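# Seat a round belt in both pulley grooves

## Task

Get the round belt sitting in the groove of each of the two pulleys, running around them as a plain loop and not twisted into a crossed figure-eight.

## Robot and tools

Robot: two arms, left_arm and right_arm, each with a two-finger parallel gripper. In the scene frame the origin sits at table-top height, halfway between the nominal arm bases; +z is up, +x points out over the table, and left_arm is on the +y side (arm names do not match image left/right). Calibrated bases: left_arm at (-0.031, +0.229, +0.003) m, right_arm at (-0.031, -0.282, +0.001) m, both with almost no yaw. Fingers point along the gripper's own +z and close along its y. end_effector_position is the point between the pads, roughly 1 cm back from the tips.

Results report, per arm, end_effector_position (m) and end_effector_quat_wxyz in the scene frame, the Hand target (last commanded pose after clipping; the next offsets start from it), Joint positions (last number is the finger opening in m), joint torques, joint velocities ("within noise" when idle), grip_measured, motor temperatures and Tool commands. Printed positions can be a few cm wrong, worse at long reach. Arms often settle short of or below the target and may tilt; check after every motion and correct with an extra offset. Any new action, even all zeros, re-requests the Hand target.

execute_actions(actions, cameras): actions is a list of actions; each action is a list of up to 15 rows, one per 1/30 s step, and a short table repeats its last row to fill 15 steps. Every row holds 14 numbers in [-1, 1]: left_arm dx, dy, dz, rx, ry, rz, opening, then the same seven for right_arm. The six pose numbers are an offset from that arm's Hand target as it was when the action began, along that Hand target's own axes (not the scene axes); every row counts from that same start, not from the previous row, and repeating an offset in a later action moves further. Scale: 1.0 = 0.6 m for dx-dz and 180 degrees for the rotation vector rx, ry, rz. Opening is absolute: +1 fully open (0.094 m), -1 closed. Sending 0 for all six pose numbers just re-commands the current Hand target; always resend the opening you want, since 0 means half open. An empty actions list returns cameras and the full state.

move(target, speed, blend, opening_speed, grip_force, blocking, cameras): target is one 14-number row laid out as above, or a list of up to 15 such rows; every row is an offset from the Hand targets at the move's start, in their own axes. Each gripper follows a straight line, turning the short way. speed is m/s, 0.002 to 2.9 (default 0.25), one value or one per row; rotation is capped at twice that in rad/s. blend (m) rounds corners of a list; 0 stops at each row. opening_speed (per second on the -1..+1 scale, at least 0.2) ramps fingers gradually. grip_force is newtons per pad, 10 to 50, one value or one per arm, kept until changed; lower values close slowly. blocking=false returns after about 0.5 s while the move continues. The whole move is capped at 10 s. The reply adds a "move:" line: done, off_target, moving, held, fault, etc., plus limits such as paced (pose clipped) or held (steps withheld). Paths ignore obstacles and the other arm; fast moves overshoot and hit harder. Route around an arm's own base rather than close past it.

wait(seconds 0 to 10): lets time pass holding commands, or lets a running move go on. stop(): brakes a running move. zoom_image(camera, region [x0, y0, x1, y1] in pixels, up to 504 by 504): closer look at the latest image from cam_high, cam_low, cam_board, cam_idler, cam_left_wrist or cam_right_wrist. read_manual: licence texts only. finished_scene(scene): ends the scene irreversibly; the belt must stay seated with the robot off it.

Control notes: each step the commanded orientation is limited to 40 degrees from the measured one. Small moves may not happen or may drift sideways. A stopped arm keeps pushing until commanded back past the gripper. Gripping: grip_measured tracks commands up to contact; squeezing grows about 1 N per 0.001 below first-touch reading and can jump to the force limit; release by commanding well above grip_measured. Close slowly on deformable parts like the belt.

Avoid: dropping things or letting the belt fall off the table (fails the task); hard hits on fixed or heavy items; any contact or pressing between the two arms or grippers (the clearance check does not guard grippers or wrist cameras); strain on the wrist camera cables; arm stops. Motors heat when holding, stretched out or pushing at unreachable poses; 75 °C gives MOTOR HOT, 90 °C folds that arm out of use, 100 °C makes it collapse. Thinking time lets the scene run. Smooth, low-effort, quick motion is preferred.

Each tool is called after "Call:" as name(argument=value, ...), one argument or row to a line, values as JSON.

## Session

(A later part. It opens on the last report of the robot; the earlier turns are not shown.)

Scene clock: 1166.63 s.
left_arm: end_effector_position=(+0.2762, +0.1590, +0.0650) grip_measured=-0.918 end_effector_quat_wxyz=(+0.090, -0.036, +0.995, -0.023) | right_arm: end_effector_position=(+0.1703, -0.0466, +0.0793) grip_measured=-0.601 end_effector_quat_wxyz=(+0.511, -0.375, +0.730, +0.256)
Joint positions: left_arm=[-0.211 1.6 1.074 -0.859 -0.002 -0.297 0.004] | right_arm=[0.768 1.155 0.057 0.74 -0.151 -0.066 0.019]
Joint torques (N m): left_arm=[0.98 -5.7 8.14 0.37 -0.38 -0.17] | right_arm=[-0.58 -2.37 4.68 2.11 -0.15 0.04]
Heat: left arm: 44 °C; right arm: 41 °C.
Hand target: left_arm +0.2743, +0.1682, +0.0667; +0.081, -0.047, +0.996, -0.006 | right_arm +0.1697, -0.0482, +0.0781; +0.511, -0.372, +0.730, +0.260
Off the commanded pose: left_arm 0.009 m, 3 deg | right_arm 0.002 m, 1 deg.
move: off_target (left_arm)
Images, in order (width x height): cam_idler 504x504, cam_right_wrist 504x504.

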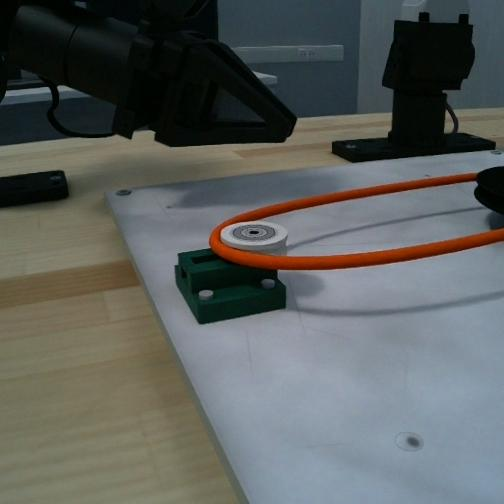

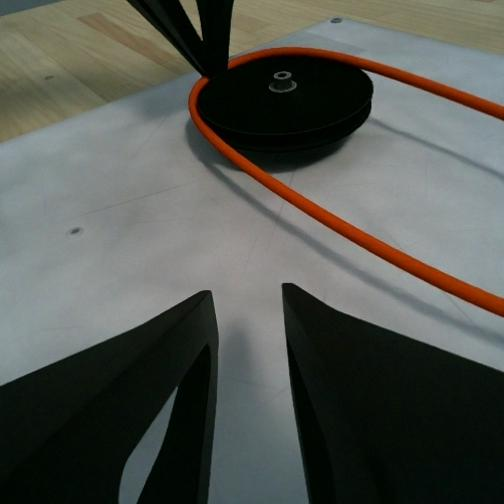

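Call:
move(
  target=[
    [0.008,-0.005,0.008,0,-0.017,0,-1,0,0,0,0,0,0,-0.6],
  ],
  speed=0.04,
  cameras=["cam_right_wrist","cam_idler"],
)

Call:
zoom_image(
  camera="cam_right_wrist",
  region=[185, 80, 285, 180],
)

Call:
zoom_image(
  camera="cam_idler",
  region=[404, 150, 504, 270],
)

Scene clock: 1175.03 s.
left_arm: end_effector_position=(+0.2754, +0.1574, +0.0602) grip_measured=-0.918 end_effector_quat_wxyz=(+0.105, -0.042, +0.993, -0.023) | right_arm: end_effector_position=(+0.1703, -0.0466, +0.0793) grip_measured=-0.601 end_effector_quat_wxyz=(+0.511, -0.375, +0.730, +0.256)
Joint positions: left_arm=[-0.223 1.578 1.025 -0.803 -0.015 -0.322 0.004] | right_arm=[0.768 1.155 0.057 0.74 -0.151 -0.066 0.019]
Joint torques (N m): left_arm=[-0.31 -7.53 5.2 0.64 -0.47 -0.2] | right_arm=[-0.34 -2.28 4.62 2.07 -0.12 0.02]
Heat: left arm: 44 °C; right arm: 42 °C.
Hand target: left_arm +0.2706, +0.1647, +0.0611; +0.107, -0.047, +0.993, -0.004 | right_arm +0.1696, -0.0482, +0.0780; +0.511, -0.372, +0.730, +0.260
Off the commanded pose: left_arm 0.009 m, 2 deg | right_arm 0.002 m, 1 deg.
move: done
Images, in order (width x height): cam_idler 504x504, cam_right_wrist 504x504.

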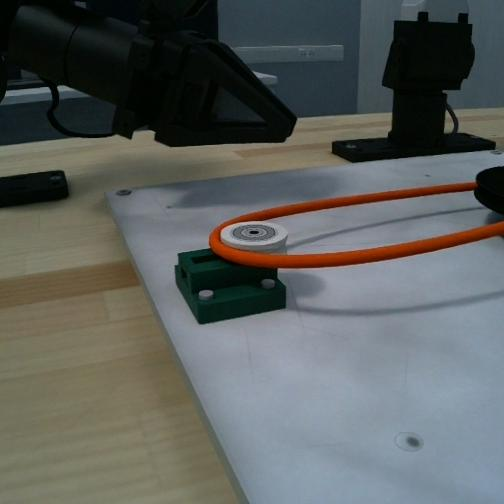

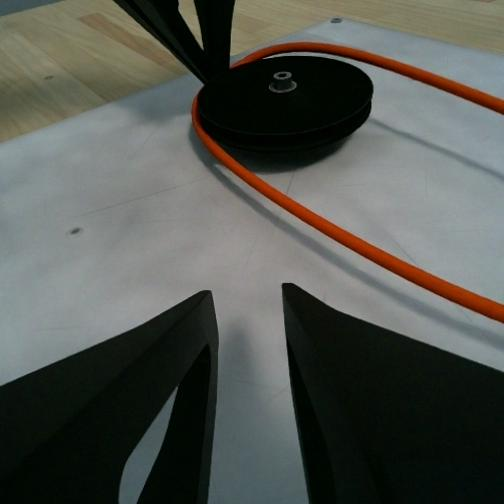

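Scaled by 5.040 from the camera's 504x504 image, which has a finer 720x720 frame.

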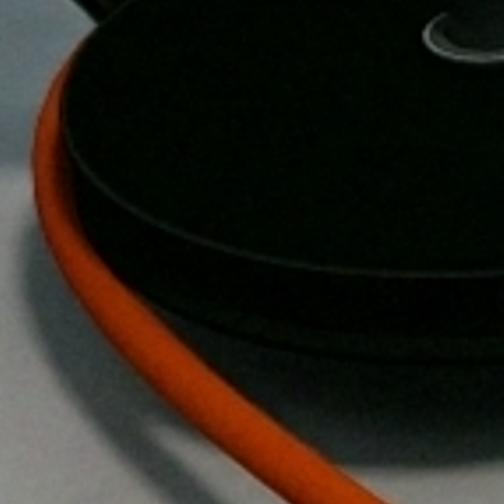

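Scaled by 4.200 from the camera's 504x504 image, which has a finer 720x720 frame.

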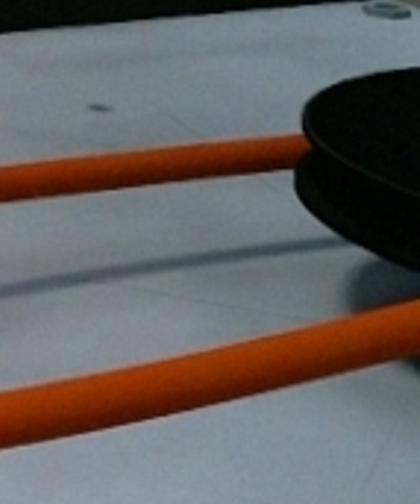

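Call:
move(
  target=[
    [-0.01,0.025,0.0,0,0,0.02,-1,0,0,0,0,0,0,-0.6],
  ],
  speed=0.04,
  cameras=["cam_right_wrist","cam_idler"],
)

Call:
zoom_image(
  camera="cam_right_wrist",
  region=[185, 80, 285, 180],
)

Call:
zoom_image(
  camera="cam_idler",
  region=[404, 150, 504, 270],
)

Scene clock: 1187.20 s.
left_arm: end_effector_position=(+0.2772, +0.1645, +0.0603) grip_measured=-0.918 end_effector_quat_wxyz=(+0.104, -0.010, +0.994, -0.028) | right_arm: end_effector_position=(+0.1703, -0.0466, +0.0793) grip_measured=-0.601 end_effector_quat_wxyz=(+0.511, -0.375, +0.730, +0.256)
Joint positions: left_arm=[-0.186 1.578 1.025 -0.802 0.011 -0.221 0.004] | right_arm=[0.768 1.155 0.057 0.74 -0.151 -0.066 0.019]
Joint torques (N m): left_arm=[1.72 -7.32 5.78 0.62 -0.59 0.01] | right_arm=[-0.21 -2.35 4.52 2.1 -0.12 0]
Heat: left arm: 45 °C; right arm: 42 °C.
Hand target: left_arm +0.2750, +0.1802, +0.0621; +0.107, -0.016, +0.994, -0.001 | right_arm +0.1696, -0.0482, +0.0780; +0.511, -0.372, +0.730, +0.260
Off the commanded pose: left_arm 0.016 m, 3 deg | right_arm 0.002 m, 1 deg.
move: off_target (left_arm)
Images, in order (width x height): cam_idler 504x504, cam_right_wrist 504x504.

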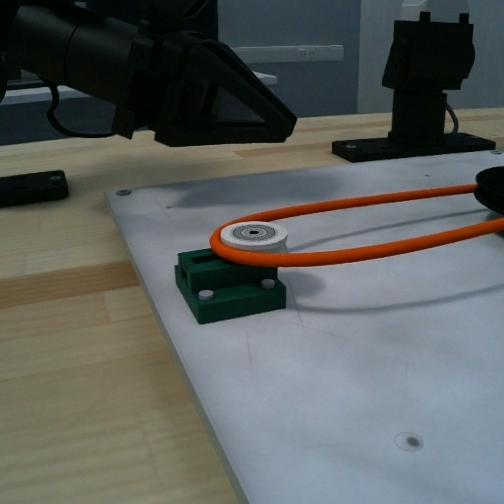

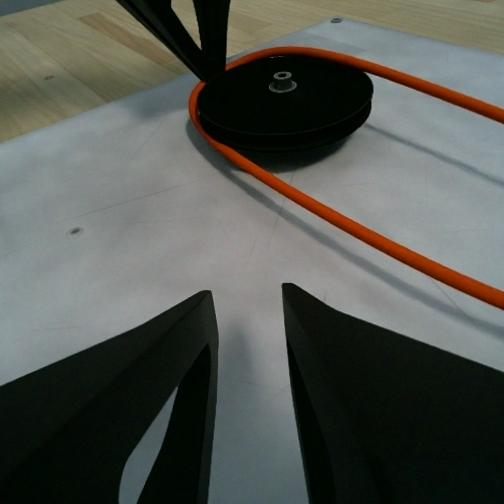

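Scaled by 5.040 from the camera's 504x504 image, which has a finer 720x720 frame.

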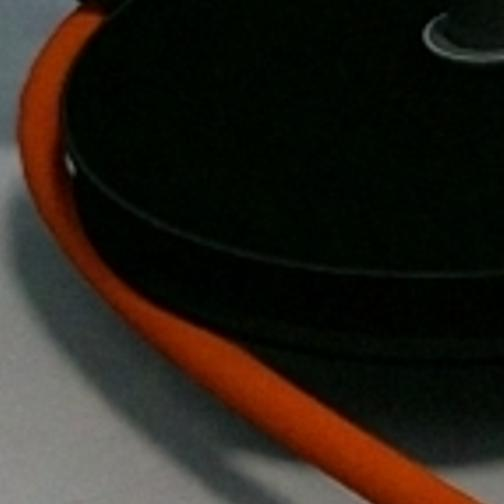

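Scaled by 4.200 from the camera's 504x504 image, which has a finer 720x720 frame.

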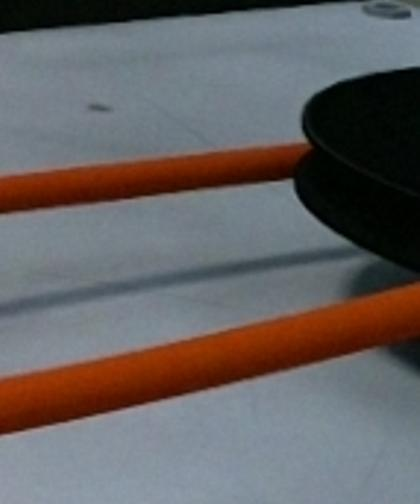

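Call:
move(
  target=[0,-0.038,-0.003,0,0.007,0,-1,0,0,0,0,0,0,-0.6],
  speed=0.06,
  cameras=["cam_right_wrist","cam_idler"],
)

Call:
zoom_image(
  camera="cam_idler",
  region=[404, 150, 504, 270],
)

Call:
zoom_image(
  camera="cam_right_wrist",
  region=[185, 80, 285, 180],
)

Scene clock: 1211.00 s.
left_arm: end_effector_position=(+0.2771, +0.1558, +0.0646) grip_measured=-0.918 end_effector_quat_wxyz=(+0.107, -0.014, +0.994, -0.012) | right_arm: end_effector_position=(+0.1703, -0.0466, +0.0793) grip_measured=-0.601 end_effector_quat_wxyz=(+0.511, -0.375, +0.730, +0.256)
Joint positions: left_arm=[-0.237 1.582 1.048 -0.824 -0.033 -0.277 0.004] | right_arm=[0.768 1.155 0.057 0.74 -0.151 -0.066 0.019]
Joint torques (N m): left_arm=[-0.83 -4.94 8.18 0.49 -0.28 -0.18] | right_arm=[-0.39 -2.35 4.71 2.1 -0.12 0.01]
Motor temperatures (°C): left_arm=[25 46 40 25 26 23 32] | right_arm=[24 34 33 43 26 22 24]
Heat: left arm: 46 °C; right arm: 43 °C.
Hand target: left_arm +0.2755, +0.1573, +0.0641; +0.096, -0.016, +0.995, -0.001 | right_arm +0.1696, -0.0482, +0.0780; +0.511, -0.372, +0.730, +0.260
Off the commanded pose: left_arm 0.002 m, 2 deg | right_arm 0.002 m, 1 deg.
move: done
Images, in order (width x height): cam_idler 504x504, cam_right_wrist 504x504.

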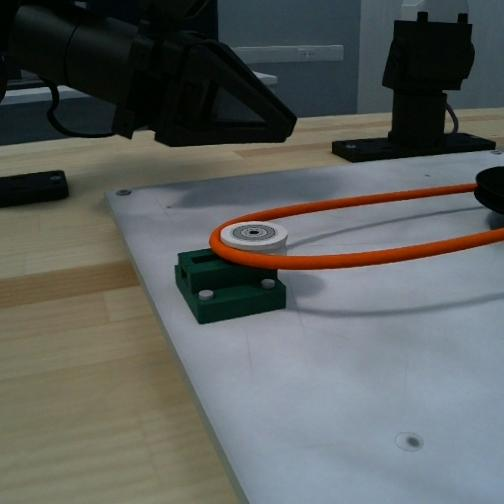

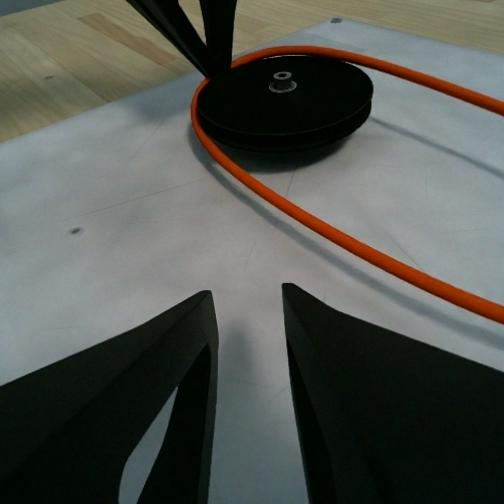

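Scaled by 4.200 from the camera's 504x504 image, which has a finer 720x720 frame.

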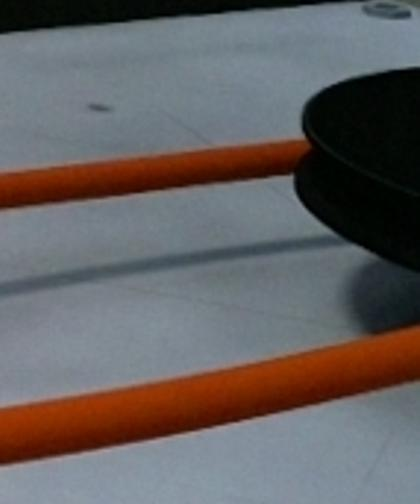

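Scaled by 5.040 from the camera's 504x504 image, which has a finer 720x720 frame.

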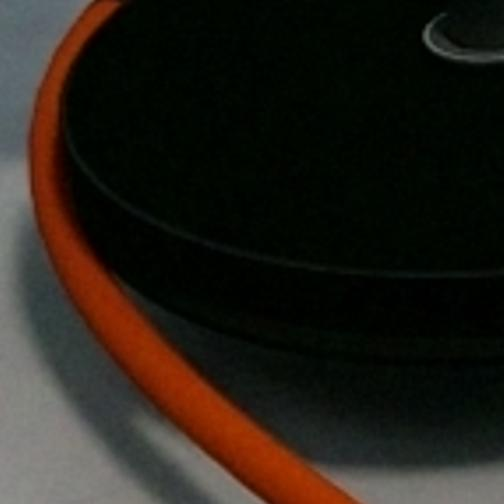

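Call:
move(
  target=[
    [0,-0.004,-0.002,0,0.009,0,-1,0,0,0,0,0,0,-0.6],
    [0,0.025,-0.002,0,0.009,0,-1,0,0,0,0,0,0,-0.6],
  ],
  speed=0.05,
  cameras=["cam_right_wrist","cam_idler"],
)

Call:
zoom_image(
  camera="cam_idler",
  region=[404, 150, 504, 270],
)

Call:
zoom_image(
  camera="cam_right_wrist",
  region=[185, 80, 285, 180],
)

Scene clock: 1225.57 s.
left_arm: end_effector_position=(+0.2776, +0.1604, +0.0648) grip_measured=-0.918 end_effector_quat_wxyz=(+0.088, -0.012, +0.996, -0.022) | right_arm: end_effector_position=(+0.1703, -0.0466, +0.0794) grip_measured=-0.601 end_effector_quat_wxyz=(+0.511, -0.375, +0.730, +0.256)
Joint positions: left_arm=[-0.203 1.608 1.082 -0.864 0.003 -0.243 0.004] | right_arm=[0.768 1.155 0.057 0.741 -0.151 -0.066 0.019]
Joint torques (N m): left_arm=[1.39 -6.5 6.68 0.46 -0.44 0.03] | right_arm=[-0.39 -2.41 4.57 2.04 -0.13 0.01]
Heat: left arm: 44 °C; right arm: 44 °C.
Hand target: left_arm +0.2746, +0.1724, +0.0651; +0.082, -0.016, +0.997, -0.001 | right_arm +0.1697, -0.0481, +0.0781; +0.511, -0.372, +0.730, +0.260
Off the commanded pose: left_arm 0.012 m, 2 deg | right_arm 0.002 m, 1 deg.
move: off_target (left_arm)
Images, in order (width x height): cam_idler 504x504, cam_right_wrist 504x504.

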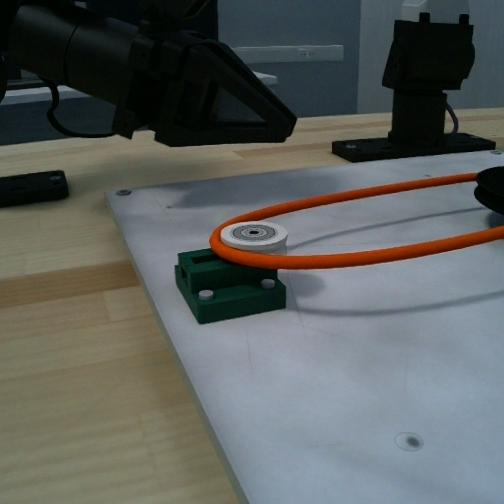

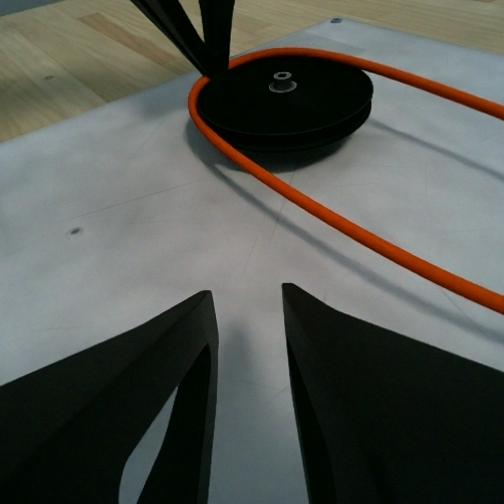

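Scaled by 4.200 from the camera's 504x504 image, which has a finer 720x720 frame.

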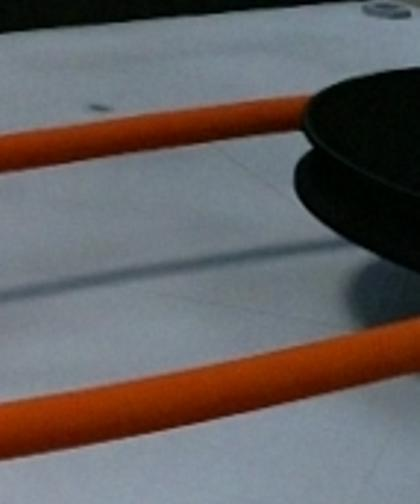

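Scaled by 5.040 from the camera's 504x504 image, which has a finer 720x720 frame.

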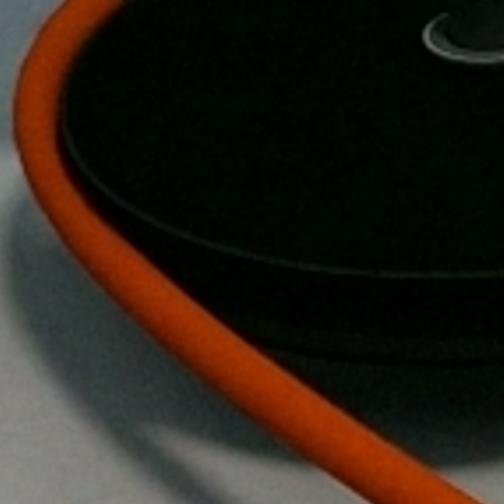

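Call:
move(
  target=[
    [0,-0.03,0,0,-0.005,0,-1,0,0,0,0,0,0,-0.6],
    [0,0.0,0,0,-0.005,0,-1,0,0,0,0,0,0,-0.6],
  ],
  speed=0.05,
  cameras=["cam_right_wrist","cam_idler"],
)

Call:
zoom_image(
  camera="cam_idler",
  region=[404, 150, 504, 270],
)

Call:
zoom_image(
  camera="cam_right_wrist",
  region=[185, 80, 285, 180],
)

Scene clock: 1236.67 s.
left_arm: end_effector_position=(+0.2777, +0.1604, +0.0648) grip_measured=-0.918 end_effector_quat_wxyz=(+0.088, -0.013, +0.996, -0.020) | right_arm: end_effector_position=(+0.1703, -0.0466, +0.0794) grip_measured=-0.601 end_effector_quat_wxyz=(+0.511, -0.375, +0.730, +0.256)
Joint positions: left_arm=[-0.205 1.608 1.082 -0.863 -0.002 -0.245 0.004] | right_arm=[0.768 1.155 0.057 0.741 -0.151 -0.066 0.019]
Joint torques (N m): left_arm=[1.35 -7.53 5.22 0.64 -0.45 0.05] | right_arm=[-0.49 -2.36 4.52 2.09 -0.14 0]
Heat: left arm: 45 °C; right arm: 44 °C.
Hand target: left_arm +0.2746, +0.1724, +0.0651; +0.090, -0.016, +0.996, -0.001 | right_arm +0.1697, -0.0481, +0.0781; +0.511, -0.372, +0.730, +0.260
Off the commanded pose: left_arm 0.012 m, 2 deg | right_arm 0.002 m, 1 deg.
move: off_target (left_arm)
Images, in order (width x height): cam_idler 504x504, cam_right_wrist 504x504.

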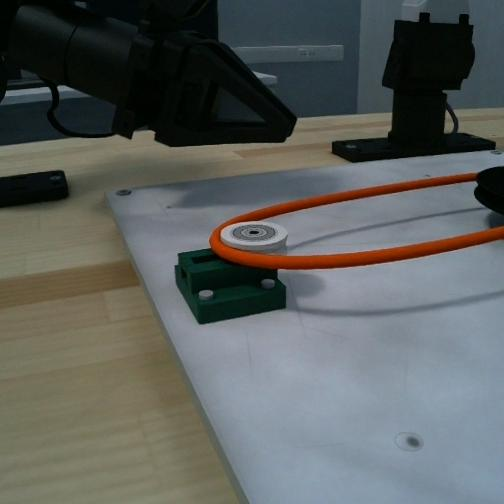

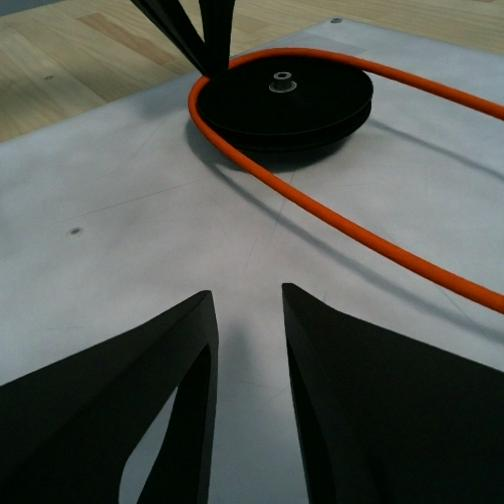

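Scaled by 4.200 from the camera's 504x504 image, which has a finer 720x720 frame.

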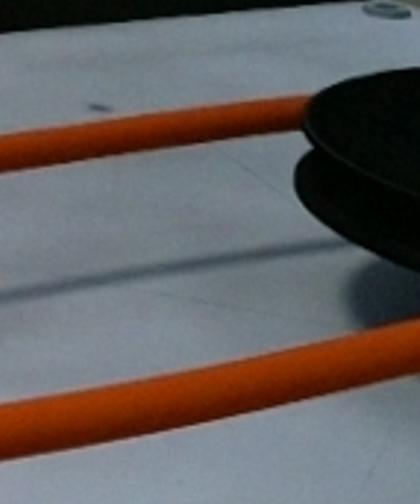

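Scaled by 5.040 from the camera's 504x504 image, which has a finer 720x720 frame.

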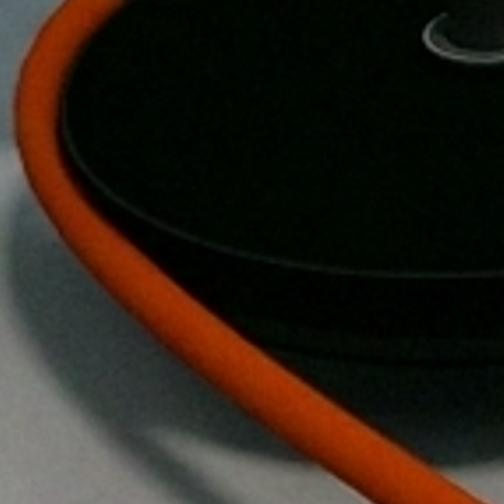

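Call:
move(
  target=[
    [0,-0.03,0.004,0,-0.005,0,-1,0,0,0,0,0,0,-0.6],
    [0,0.0,0.004,0,-0.005,0,-1,0,0,0,0,0,0,-0.6],
    [0,0.012,0.004,0,-0.005,0,-1,0,0,0,0,0,0,-0.6],
  ],
  speed=0.05,
  cameras=["cam_right_wrist","cam_idler"],
)

Call:
zoom_image(
  camera="cam_idler",
  region=[404, 150, 504, 270],
)

Call:
zoom_image(
  camera="cam_right_wrist",
  region=[185, 80, 285, 180],
)

Scene clock: 1247.10 s.
left_arm: end_effector_position=(+0.2778, +0.1638, +0.0611) grip_measured=-0.918 end_effector_quat_wxyz=(+0.094, -0.010, +0.995, -0.028) | right_arm: end_effector_position=(+0.1703, -0.0466, +0.0794) grip_measured=-0.601 end_effector_quat_wxyz=(+0.511, -0.375, +0.730, +0.256)
Joint positions: left_arm=[-0.185 1.597 1.053 -0.83 0.015 -0.222 0.004] | right_arm=[0.768 1.155 0.057 0.741 -0.151 -0.066 0.019]
Joint torques (N m): left_arm=[1.68 -7.77 5.31 0.64 -0.58 0.02] | right_arm=[-0.27 -2.36 4.57 2.09 -0.13 0.05]
Heat: left arm: 46 °C; right arm: 44 °C.
Hand target: left_arm +0.2748, +0.1796, +0.0627; +0.098, -0.016, +0.995, -0.001 | right_arm +0.1697, -0.0481, +0.0781; +0.511, -0.372, +0.730, +0.260
Off the commanded pose: left_arm 0.016 m, 3 deg | right_arm 0.002 m, 1 deg.
move: off_target (left_arm)
Images, in order (width x height): cam_idler 504x504, cam_right_wrist 504x504.

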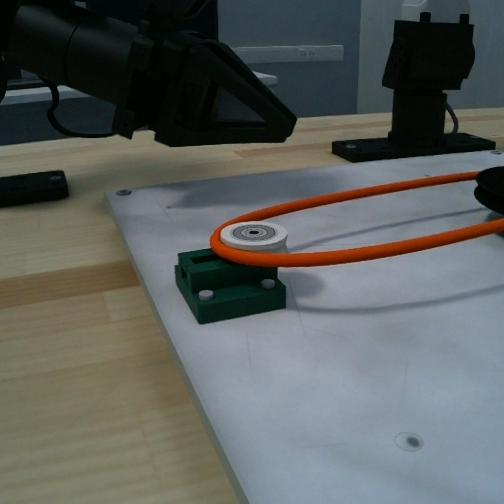

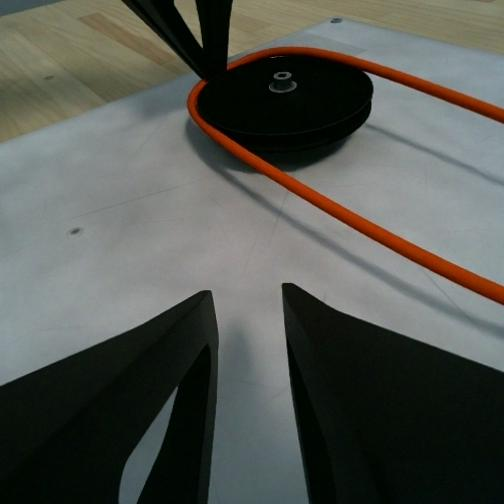

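Scaled by 4.200 from the camera's 504x504 image, which has a finer 720x720 frame.

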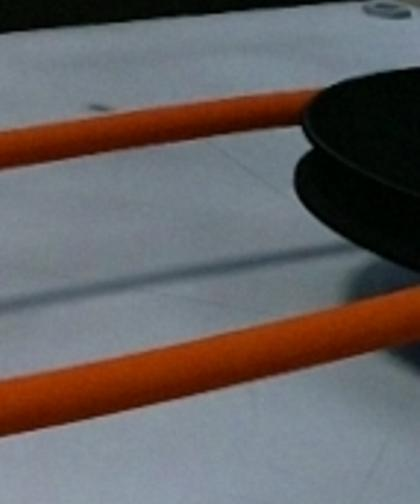

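Scaled by 5.040 from the camera's 504x504 image, which has a finer 720x720 frame.

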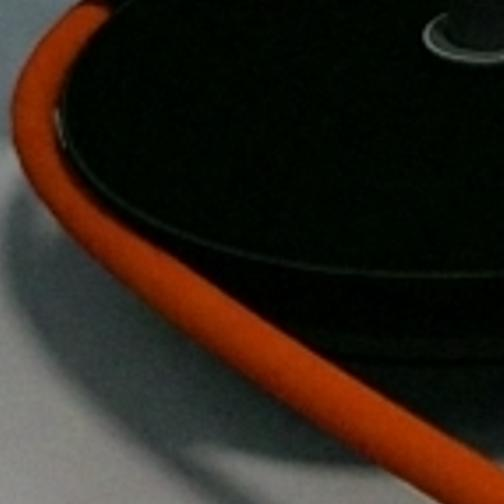

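Call:
move(
  target=[
    [0,-0.042,0,0,-0.003,0,-1,0,0,0,0,0,0,-0.6],
  ],
  speed=0.05,
  cameras=["cam_right_wrist","cam_idler"],
)

Call:
zoom_image(
  camera="cam_idler",
  region=[404, 150, 504, 270],
)

Scene clock: 1254.13 s.
left_arm: end_effector_position=(+0.2762, +0.1542, +0.0613) grip_measured=-0.918 end_effector_quat_wxyz=(+0.101, -0.015, +0.995, -0.006) | right_arm: end_effector_position=(+0.1703, -0.0466, +0.0794) grip_measured=-0.601 end_effector_quat_wxyz=(+0.511, -0.375, +0.730, +0.256)
Joint positions: left_arm=[-0.248 1.597 1.053 -0.828 -0.043 -0.289 0.004] | right_arm=[0.768 1.155 0.057 0.741 -0.151 -0.066 0.019]
Joint torques (N m): left_arm=[-0.9 -6.58 6.57 0.68 -0.25 -0.17] | right_arm=[-0.47 -2.25 4.62 2.1 -0.14 0.02]
Heat: left arm: 46 °C; right arm: 45 °C.
Hand target: left_arm +0.2756, +0.1544, +0.0629; +0.102, -0.016, +0.995, -0.001 | right_arm +0.1697, -0.0481, +0.0781; +0.511, -0.372, +0.730, +0.260
Off the commanded pose: left_arm 0.002 m, 1 deg | right_arm 0.002 m, 1 deg.
move: done
Images, in order (width x height): cam_idler 504x504, cam_right_wrist 504x504.

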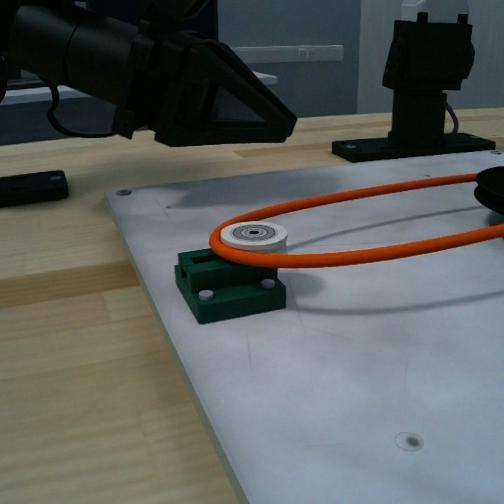

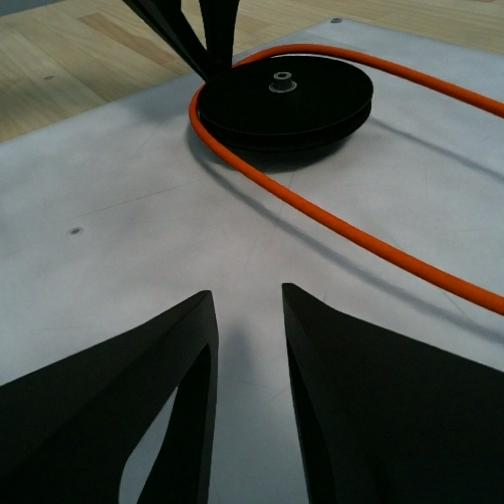

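Scaled by 4.200 from the camera's 504x504 image, which has a finer 720x720 frame.

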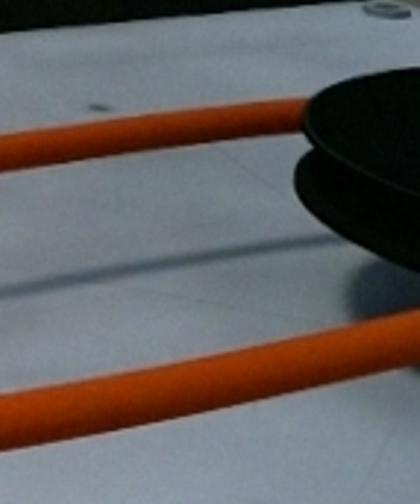

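Call:
move(
  target=[
    [0,-0.006,0,0,-0.008,0,-1,0,0,0,0,0,0,-0.6],
  ],
  speed=0.05,
  cameras=["cam_idler"],
)

Call:
zoom_image(
  camera="cam_idler",
  region=[404, 150, 504, 270],
)

Scene clock: 1262.80 s.
left_arm: end_effector_position=(+0.2775, +0.1539, +0.0606) grip_measured=-0.918 end_effector_quat_wxyz=(+0.108, -0.017, +0.994, +0.004) | right_arm: end_effector_position=(+0.1703, -0.0466, +0.0794) grip_measured=-0.601 end_effector_quat_wxyz=(+0.511, -0.375, +0.730, +0.256)
Joint positions: left_arm=[-0.262 1.597 1.047 -0.816 -0.069 -0.304 0.004] | right_arm=[0.768 1.155 0.057 0.741 -0.151 -0.066 0.019]
Joint torques (N m): left_arm=[-1.09 -7.86 5.18 0.83 -0.11 -0.14] | right_arm=[-0.42 -2.25 4.52 2.08 -0.12 0]
Heat: left arm: 46 °C; right arm: 45 °C.
Hand target: left_arm +0.2758, +0.1508, +0.0629; +0.115, -0.016, +0.993, -0.001 | right_arm +0.1697, -0.0482, +0.0781; +0.511, -0.372, +0.730, +0.260
Off the commanded pose: left_arm 0.004 m, 1 deg | right_arm 0.002 m, 1 deg.
move: done
Images, in order (width x height): cam_idler 504x504.

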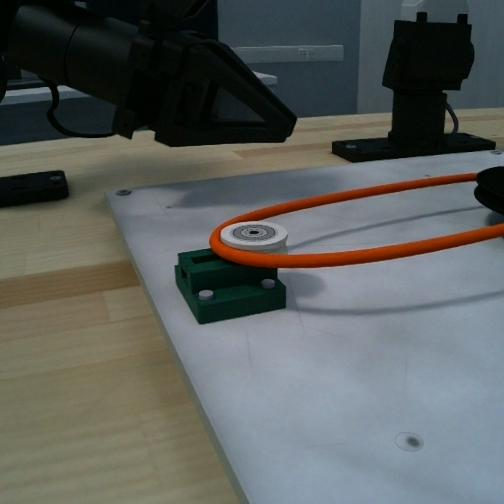

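Scaled by 4.200 from the camera's 504x504 image, which has a finer 720x720 frame.

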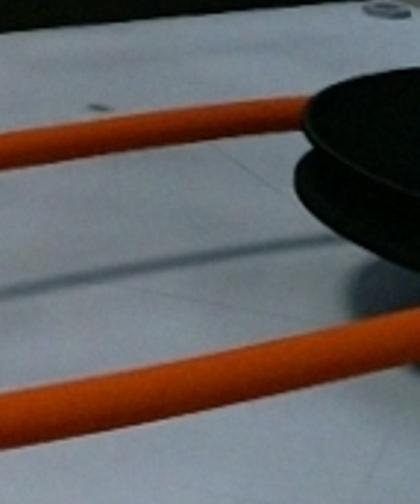

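Call:
move(
  target=[
    [0.02,-0.006,0.006,0,-0.004,0,-1,0,0,0,0,0,0,-0.6],
  ],
  speed=0.05,
  cameras=["cam_idler"],
)

Call:
zoom_image(
  camera="cam_idler",
  region=[404, 150, 504, 270],
)

Scene clock: 1270.33 s.
left_arm: end_effector_position=(+0.2711, +0.1535, +0.0576) grip_measured=-0.918 end_effector_quat_wxyz=(+0.125, -0.023, +0.992, +0.011) | right_arm: end_effector_position=(+0.1703, -0.0466, +0.0794) grip_measured=-0.601 end_effector_quat_wxyz=(+0.511, -0.375, +0.730, +0.256)
Joint positions: left_arm=[-0.286 1.555 0.984 -0.768 -0.099 -0.334 0.004] | right_arm=[0.768 1.155 0.057 0.741 -0.151 -0.066 0.019]
Joint torques (N m): left_arm=[-1.61 -6.95 5.07 0.8 0.04 -0.13] | right_arm=[-0.31 -2.52 4.44 2.05 -0.13 0.01]
Heat: left arm: 46 °C; right arm: 45 °C.
Hand target: left_arm +0.2651, +0.1468, +0.0567; +0.121, -0.016, +0.992, -0.001 | right_arm +0.1696, -0.0482, +0.0780; +0.511, -0.372, +0.730, +0.260
Off the commanded pose: left_arm 0.009 m, 2 deg | right_arm 0.002 m, 1 deg.
move: done
Images, in order (width x height): cam_idler 504x504.

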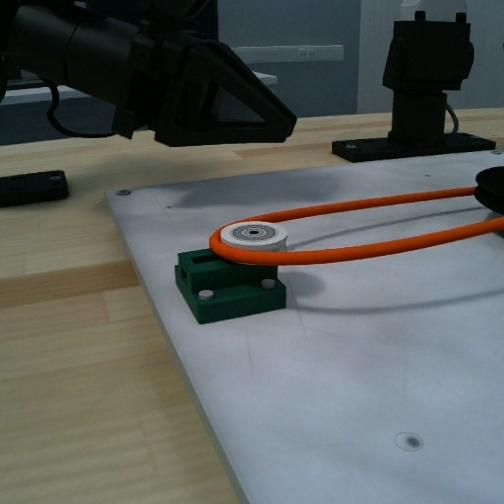

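Scaled by 4.200 from the camera's 504x504 image, which has a finer 720x720 frame.

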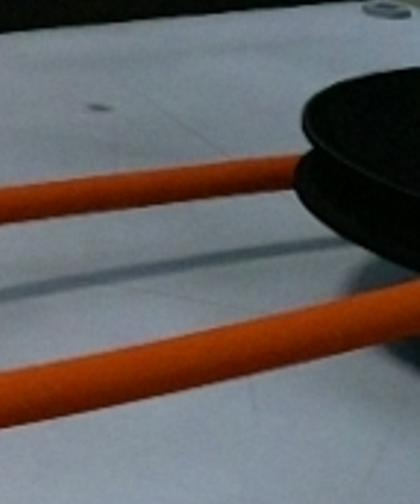

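Call:
move(
  target=[
    [0.0,-0.003,-0.005,0,0.002,0,-1,0,0,0,0,0,0,-0.6],
  ],
  speed=0.05,
  cameras=["cam_idler"],
)

Call:
zoom_image(
  camera="cam_idler",
  region=[404, 150, 504, 270],
)

Scene clock: 1275.97 s.
left_arm: end_effector_position=(+0.2711, +0.1534, +0.0577) grip_measured=-0.918 end_effector_quat_wxyz=(+0.126, -0.024, +0.992, +0.013) | right_arm: end_effector_position=(+0.1703, -0.0466, +0.0794) grip_measured=-0.601 end_effector_quat_wxyz=(+0.511, -0.375, +0.730, +0.256)
Joint positions: left_arm=[-0.289 1.555 0.984 -0.768 -0.105 -0.34 0.004] | right_arm=[0.768 1.155 0.057 0.741 -0.151 -0.066 0.019]
Joint torques (N m): left_arm=[-1.73 -6.91 6.43 0.6 0.12 -0.12] | right_arm=[-0.34 -2.35 4.44 2.09 -0.14 -0.01]
Heat: left arm: 46 °C; right arm: 45 °C.
Hand target: left_arm +0.2644, +0.1450, +0.0596; +0.118, -0.016, +0.993, -0.001 | right_arm +0.1696, -0.0482, +0.0780; +0.511, -0.372, +0.730, +0.260
Off the commanded pose: left_arm 0.011 m, 2 deg | right_arm 0.002 m, 1 deg.
move: off_target (left_arm)
Images, in order (width x height): cam_idler 504x504.

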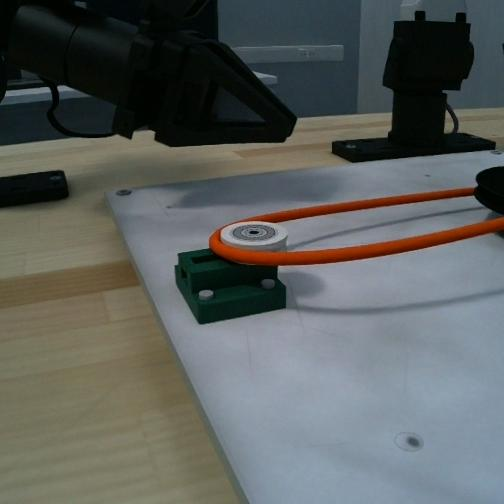

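Scaled by 4.200 from the camera's 504x504 image, which has a finer 720x720 frame.

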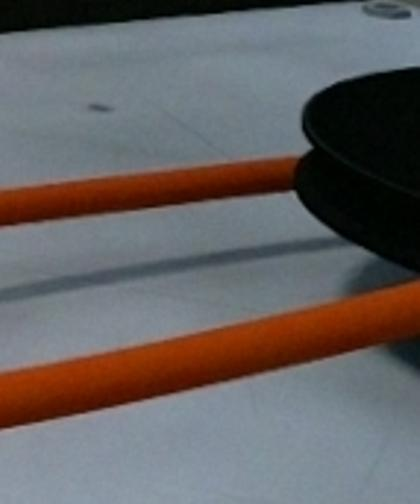

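Call:
move(
  target=[
    [0.0,0.005,-0.008,0,0.004,0,-1,0,0,0,0,0,0,-0.6],
  ],
  speed=0.05,
  cameras=["cam_idler"],
)

Call:
zoom_image(
  camera="cam_idler",
  region=[404, 150, 504, 270],
)

Scene clock: 1283.13 s.
left_arm: end_effector_position=(+0.2688, +0.1534, +0.0579) grip_measured=-0.918 end_effector_quat_wxyz=(+0.121, -0.024, +0.992, +0.013) | right_arm: end_effector_position=(+0.1703, -0.0466, +0.0794) grip_measured=-0.601 end_effector_quat_wxyz=(+0.511, -0.375, +0.730, +0.256)
Joint positions: left_arm=[-0.289 1.555 0.987 -0.782 -0.101 -0.34 0.004] | right_arm=[0.768 1.155 0.057 0.741 -0.151 -0.066 0.019]
Joint torques (N m): left_arm=[-0.64 -7.19 7.86 0.42 0.16 -0.02] | right_arm=[-0.34 -2.39 4.48 2.1 -0.15 0.02]
Heat: left arm: 45 °C; right arm: 46 °C.
Hand target: left_arm +0.2632, +0.1480, +0.0643; +0.112, -0.016, +0.994, -0.001 | right_arm +0.1696, -0.0482, +0.0780; +0.511, -0.372, +0.730, +0.260
Off the commanded pose: left_arm 0.010 m, 2 deg | right_arm 0.002 m, 1 deg.
move: done
Images, in order (width x height): cam_idler 504x504.

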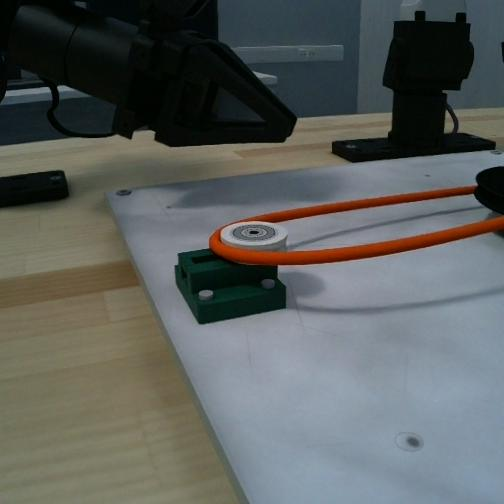

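Scaled by 4.200 from the camera's 504x504 image, which has a finer 720x720 frame.

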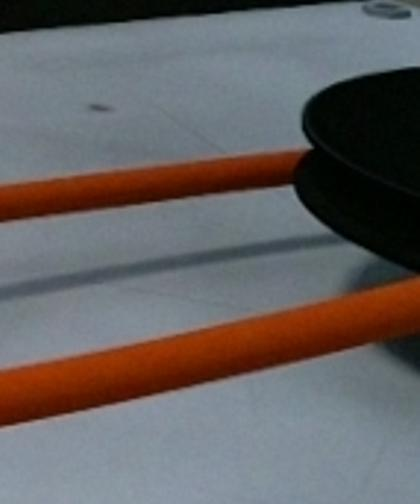

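Call:
move(
  target=[
    [0.0,0.0,0,0,0.006,0,-1,0,0,0,0,0,0,-0.6],
  ],
  speed=0.05,
  cameras=["cam_idler"],
)

Call:
zoom_image(
  camera="cam_idler",
  region=[404, 150, 504, 270],
)

Scene clock: 1289.10 s.
left_arm: end_effector_position=(+0.2673, +0.1526, +0.0610) grip_measured=-0.918 end_effector_quat_wxyz=(+0.115, -0.023, +0.993, +0.011) | right_arm: end_effector_position=(+0.1703, -0.0466, +0.0794) grip_measured=-0.601 end_effector_quat_wxyz=(+0.511, -0.375, +0.730, +0.256)
Joint positions: left_arm=[-0.289 1.555 1.003 -0.807 -0.094 -0.34 0.004] | right_arm=[0.768 1.155 0.057 0.741 -0.151 -0.066 0.019]
Joint torques (N m): left_arm=[-0.24 -6.02 8.09 0.43 0.18 0.01] | right_arm=[-0.23 -2.47 4.72 2.09 -0.14 0.01]
Heat: left arm: 45 °C; right arm: 46 °C.
Hand target: left_arm +0.2631, +0.1480, +0.0642; +0.102, -0.016, +0.995, -0.001 | right_arm +0.1696, -0.0482, +0.0780; +0.511, -0.372, +0.730, +0.260
Off the commanded pose: left_arm 0.007 m, 2 deg | right_arm 0.002 m, 1 deg.
move: done
Images, in order (width x height): cam_idler 504x504.

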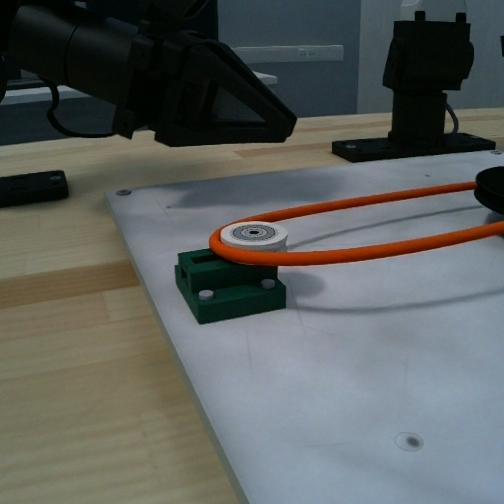

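Scaled by 4.200 from the camera's 504x504 image, which has a finer 720x720 frame.

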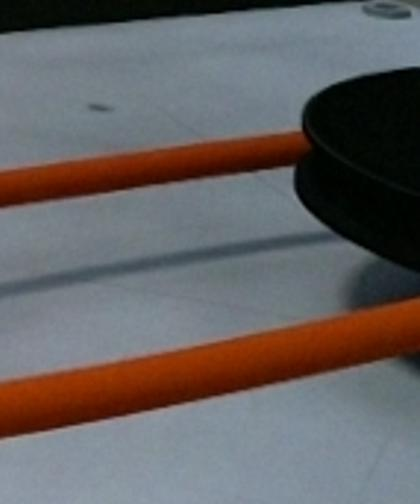

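Call:
move(
  target=[
    [-0.02,0.0,0.001,0,0.0,0,-1,0,0,0,0,0,0,-0.6],
    [-0.02,0.045,0.002,0,0.0,0,-1,0,0,0,0,0,0,-0.6],
  ],
  speed=0.05,
  cameras=["cam_idler","cam_right_wrist"],
)

Call:
zoom_image(
  camera="cam_idler",
  region=[404, 150, 504, 270],
)

Call:
zoom_image(
  camera="cam_right_wrist",
  region=[185, 80, 285, 180],
)

Scene clock: 1300.70 s.
left_arm: end_effector_position=(+0.2756, +0.1622, +0.0653) grip_measured=-0.918 end_effector_quat_wxyz=(+0.100, -0.011, +0.995, -0.023) | right_arm: end_effector_position=(+0.1703, -0.0466, +0.0794) grip_measured=-0.601 end_effector_quat_wxyz=(+0.511, -0.375, +0.730, +0.256)
Joint positions: left_arm=[-0.2 1.578 1.048 -0.836 0 -0.237 0.004] | right_arm=[0.768 1.155 0.057 0.741 -0.151 -0.066 0.019]
Joint torques (N m): left_arm=[1.51 -6.98 5.55 0.68 -0.5 0.03] | right_arm=[-0.36 -2.35 4.74 2.09 -0.13 -0.01]
Heat: left arm: 44 °C; right arm: 46 °C.
Hand target: left_arm +0.2742, +0.1754, +0.0653; +0.102, -0.016, +0.995, -0.001 | right_arm +0.1696, -0.0482, +0.0780; +0.511, -0.372, +0.730, +0.260
Off the commanded pose: left_arm 0.013 m, 3 deg | right_arm 0.002 m, 1 deg.
move: off_target (left_arm)
Images, in order (width x height): cam_idler 504x504, cam_right_wrist 504x504.

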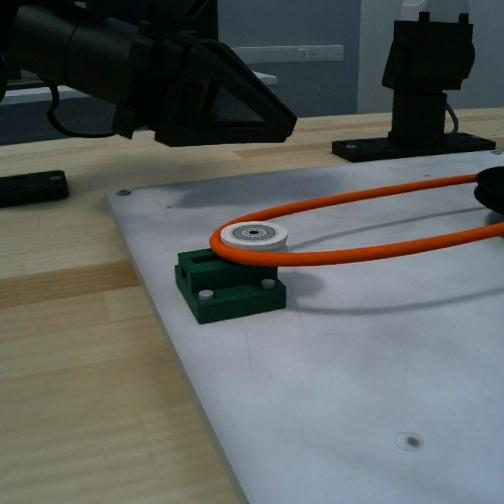

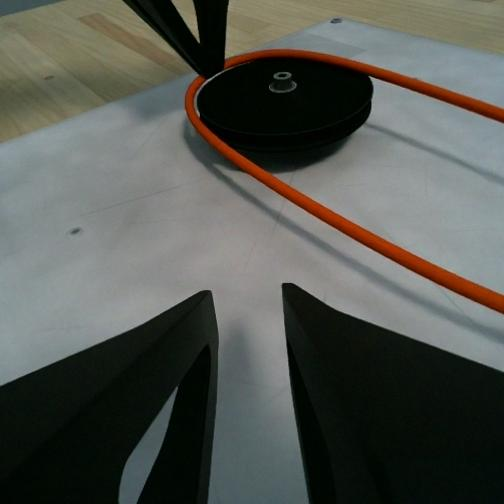

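Scaled by 4.200 from the camera's 504x504 image, which has a finer 720x720 frame.

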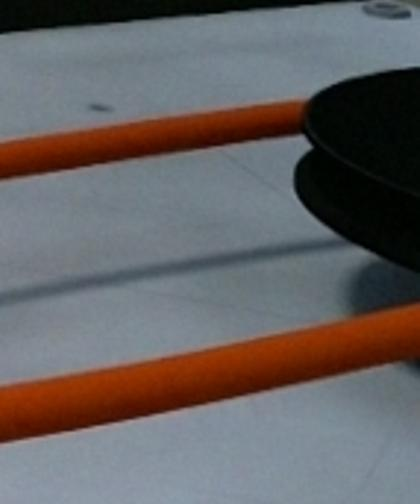

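Scaled by 5.040 from the camera's 504x504 image, which has a finer 720x720 frame.

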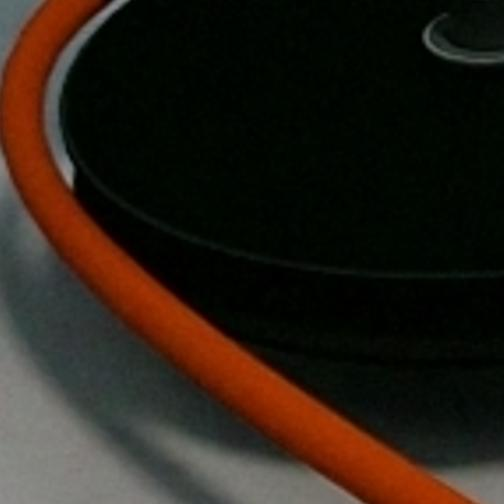

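Call:
move(
  target=[
    [0.02,-0.045,0.006,0,0.0,0,-1,0,0,0,0,0,0,-0.6],
    [0,-0.045,0.009,0,0.0,0,-1,0,0,0,0,0,0,-0.6],
  ],
  speed=0.05,
  cameras=["cam_idler"],
)

Call:
zoom_image(
  camera="cam_idler",
  region=[404, 150, 504, 270],
)

Scene clock: 1309.10 s.
left_arm: end_effector_position=(+0.2745, +0.1534, +0.0610) grip_measured=-0.918 end_effector_quat_wxyz=(+0.109, -0.022, +0.994, +0.008) | right_arm: end_effector_position=(+0.1703, -0.0466, +0.0794) grip_measured=-0.601 end_effector_quat_wxyz=(+0.511, -0.375, +0.730, +0.256)
Joint positions: left_arm=[-0.273 1.587 1.039 -0.819 -0.081 -0.323 0.004] | right_arm=[0.768 1.155 0.057 0.741 -0.151 -0.066 0.019]
Joint torques (N m): left_arm=[-0.34 -4.78 8.05 0.68 0.06 -0.01] | right_arm=[-0.31 -2.39 4.46 2.13 -0.11 0.01]
Heat: left arm: 45 °C; right arm: 46 °C.
Hand target: left_arm +0.2763, +0.1485, +0.0603; +0.103, -0.016, +0.995, -0.001 | right_arm +0.1696, -0.0482, +0.0780; +0.511, -0.372, +0.730, +0.260
Off the commanded pose: left_arm 0.005 m, 1 deg | right_arm 0.002 m, 1 deg.
move: done
Images, in order (width x height): cam_idler 504x504.

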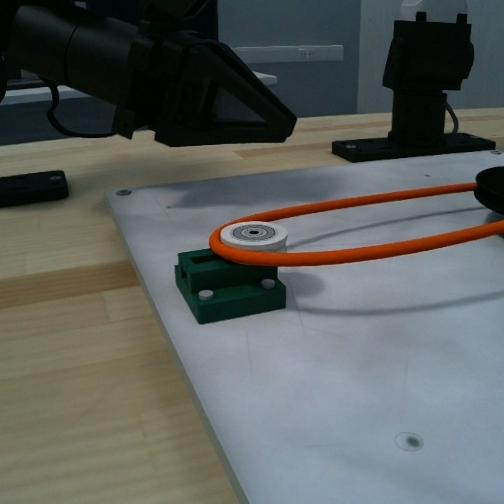

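Scaled by 4.200 from the camera's 504x504 image, which has a finer 720x720 frame.

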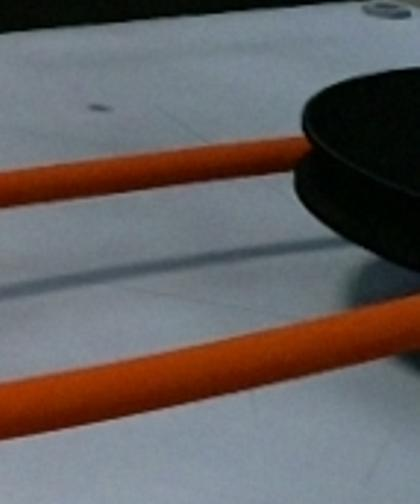

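Call:
move(
  target=[
    [-0.01,0.045,0.002,0,0.0,0,-1,0,0,0,0,0,0,-0.6],
  ],
  speed=0.05,
  cameras=["cam_idler","cam_right_wrist"],
)

Call:
zoom_image(
  camera="cam_idler",
  region=[404, 150, 504, 270],
)

Call:
zoom_image(
  camera="cam_right_wrist",
  region=[185, 80, 285, 180],
)

Scene clock: 1316.67 s.
left_arm: end_effector_position=(+0.2789, +0.1630, +0.0610) grip_measured=-0.918 end_effector_quat_wxyz=(+0.103, -0.011, +0.994, -0.025) | right_arm: end_effector_position=(+0.1703, -0.0466, +0.0794) grip_measured=-0.601 end_effector_quat_wxyz=(+0.511, -0.375, +0.730, +0.256)
Joint positions: left_arm=[-0.194 1.587 1.039 -0.809 0.003 -0.232 0.004] | right_arm=[0.768 1.155 0.057 0.741 -0.151 -0.066 0.019]
Joint torques (N m): left_arm=[1.54 -5.35 7.49 0.66 -0.52 0.01] | right_arm=[-0.51 -2.5 4.46 2.11 -0.17 0.02]
Heat: left arm: 44 °C; right arm: 46 °C.
Hand target: left_arm +0.2815, +0.1756, +0.0602; +0.103, -0.016, +0.995, -0.001 | right_arm +0.1696, -0.0482, +0.0780; +0.511, -0.372, +0.730, +0.260
Off the commanded pose: left_arm 0.013 m, 3 deg | right_arm 0.002 m, 1 deg.
move: off_target (left_arm)
Images, in order (width x height): cam_idler 504x504, cam_right_wrist 504x504.

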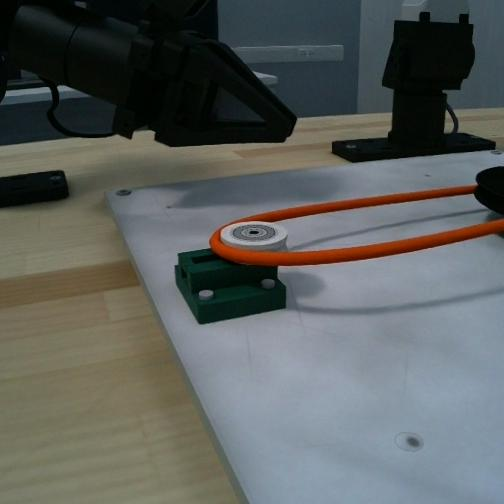

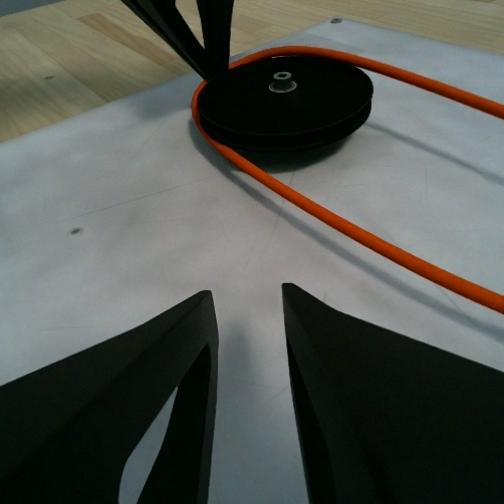

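Scaled by 4.200 from the camera's 504x504 image, which has a finer 720x720 frame.

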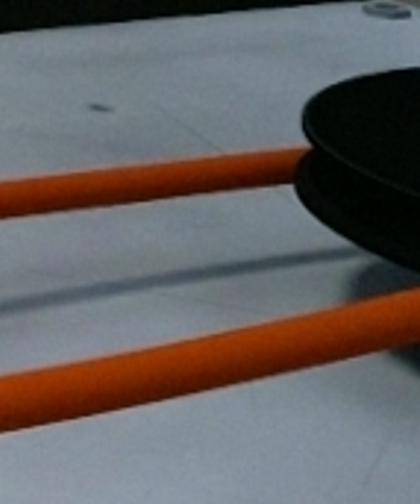

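Scaled by 5.040 from the camera's 504x504 image, which has a finer 720x720 frame.

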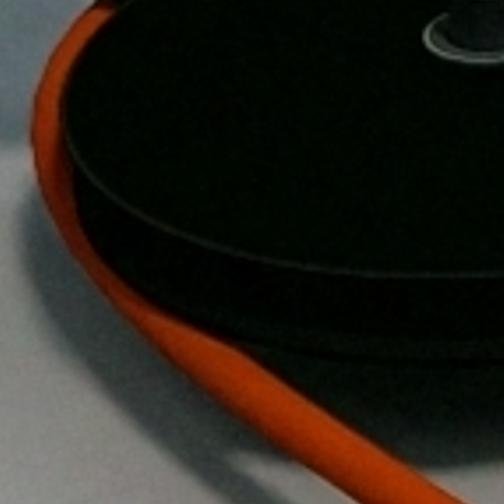

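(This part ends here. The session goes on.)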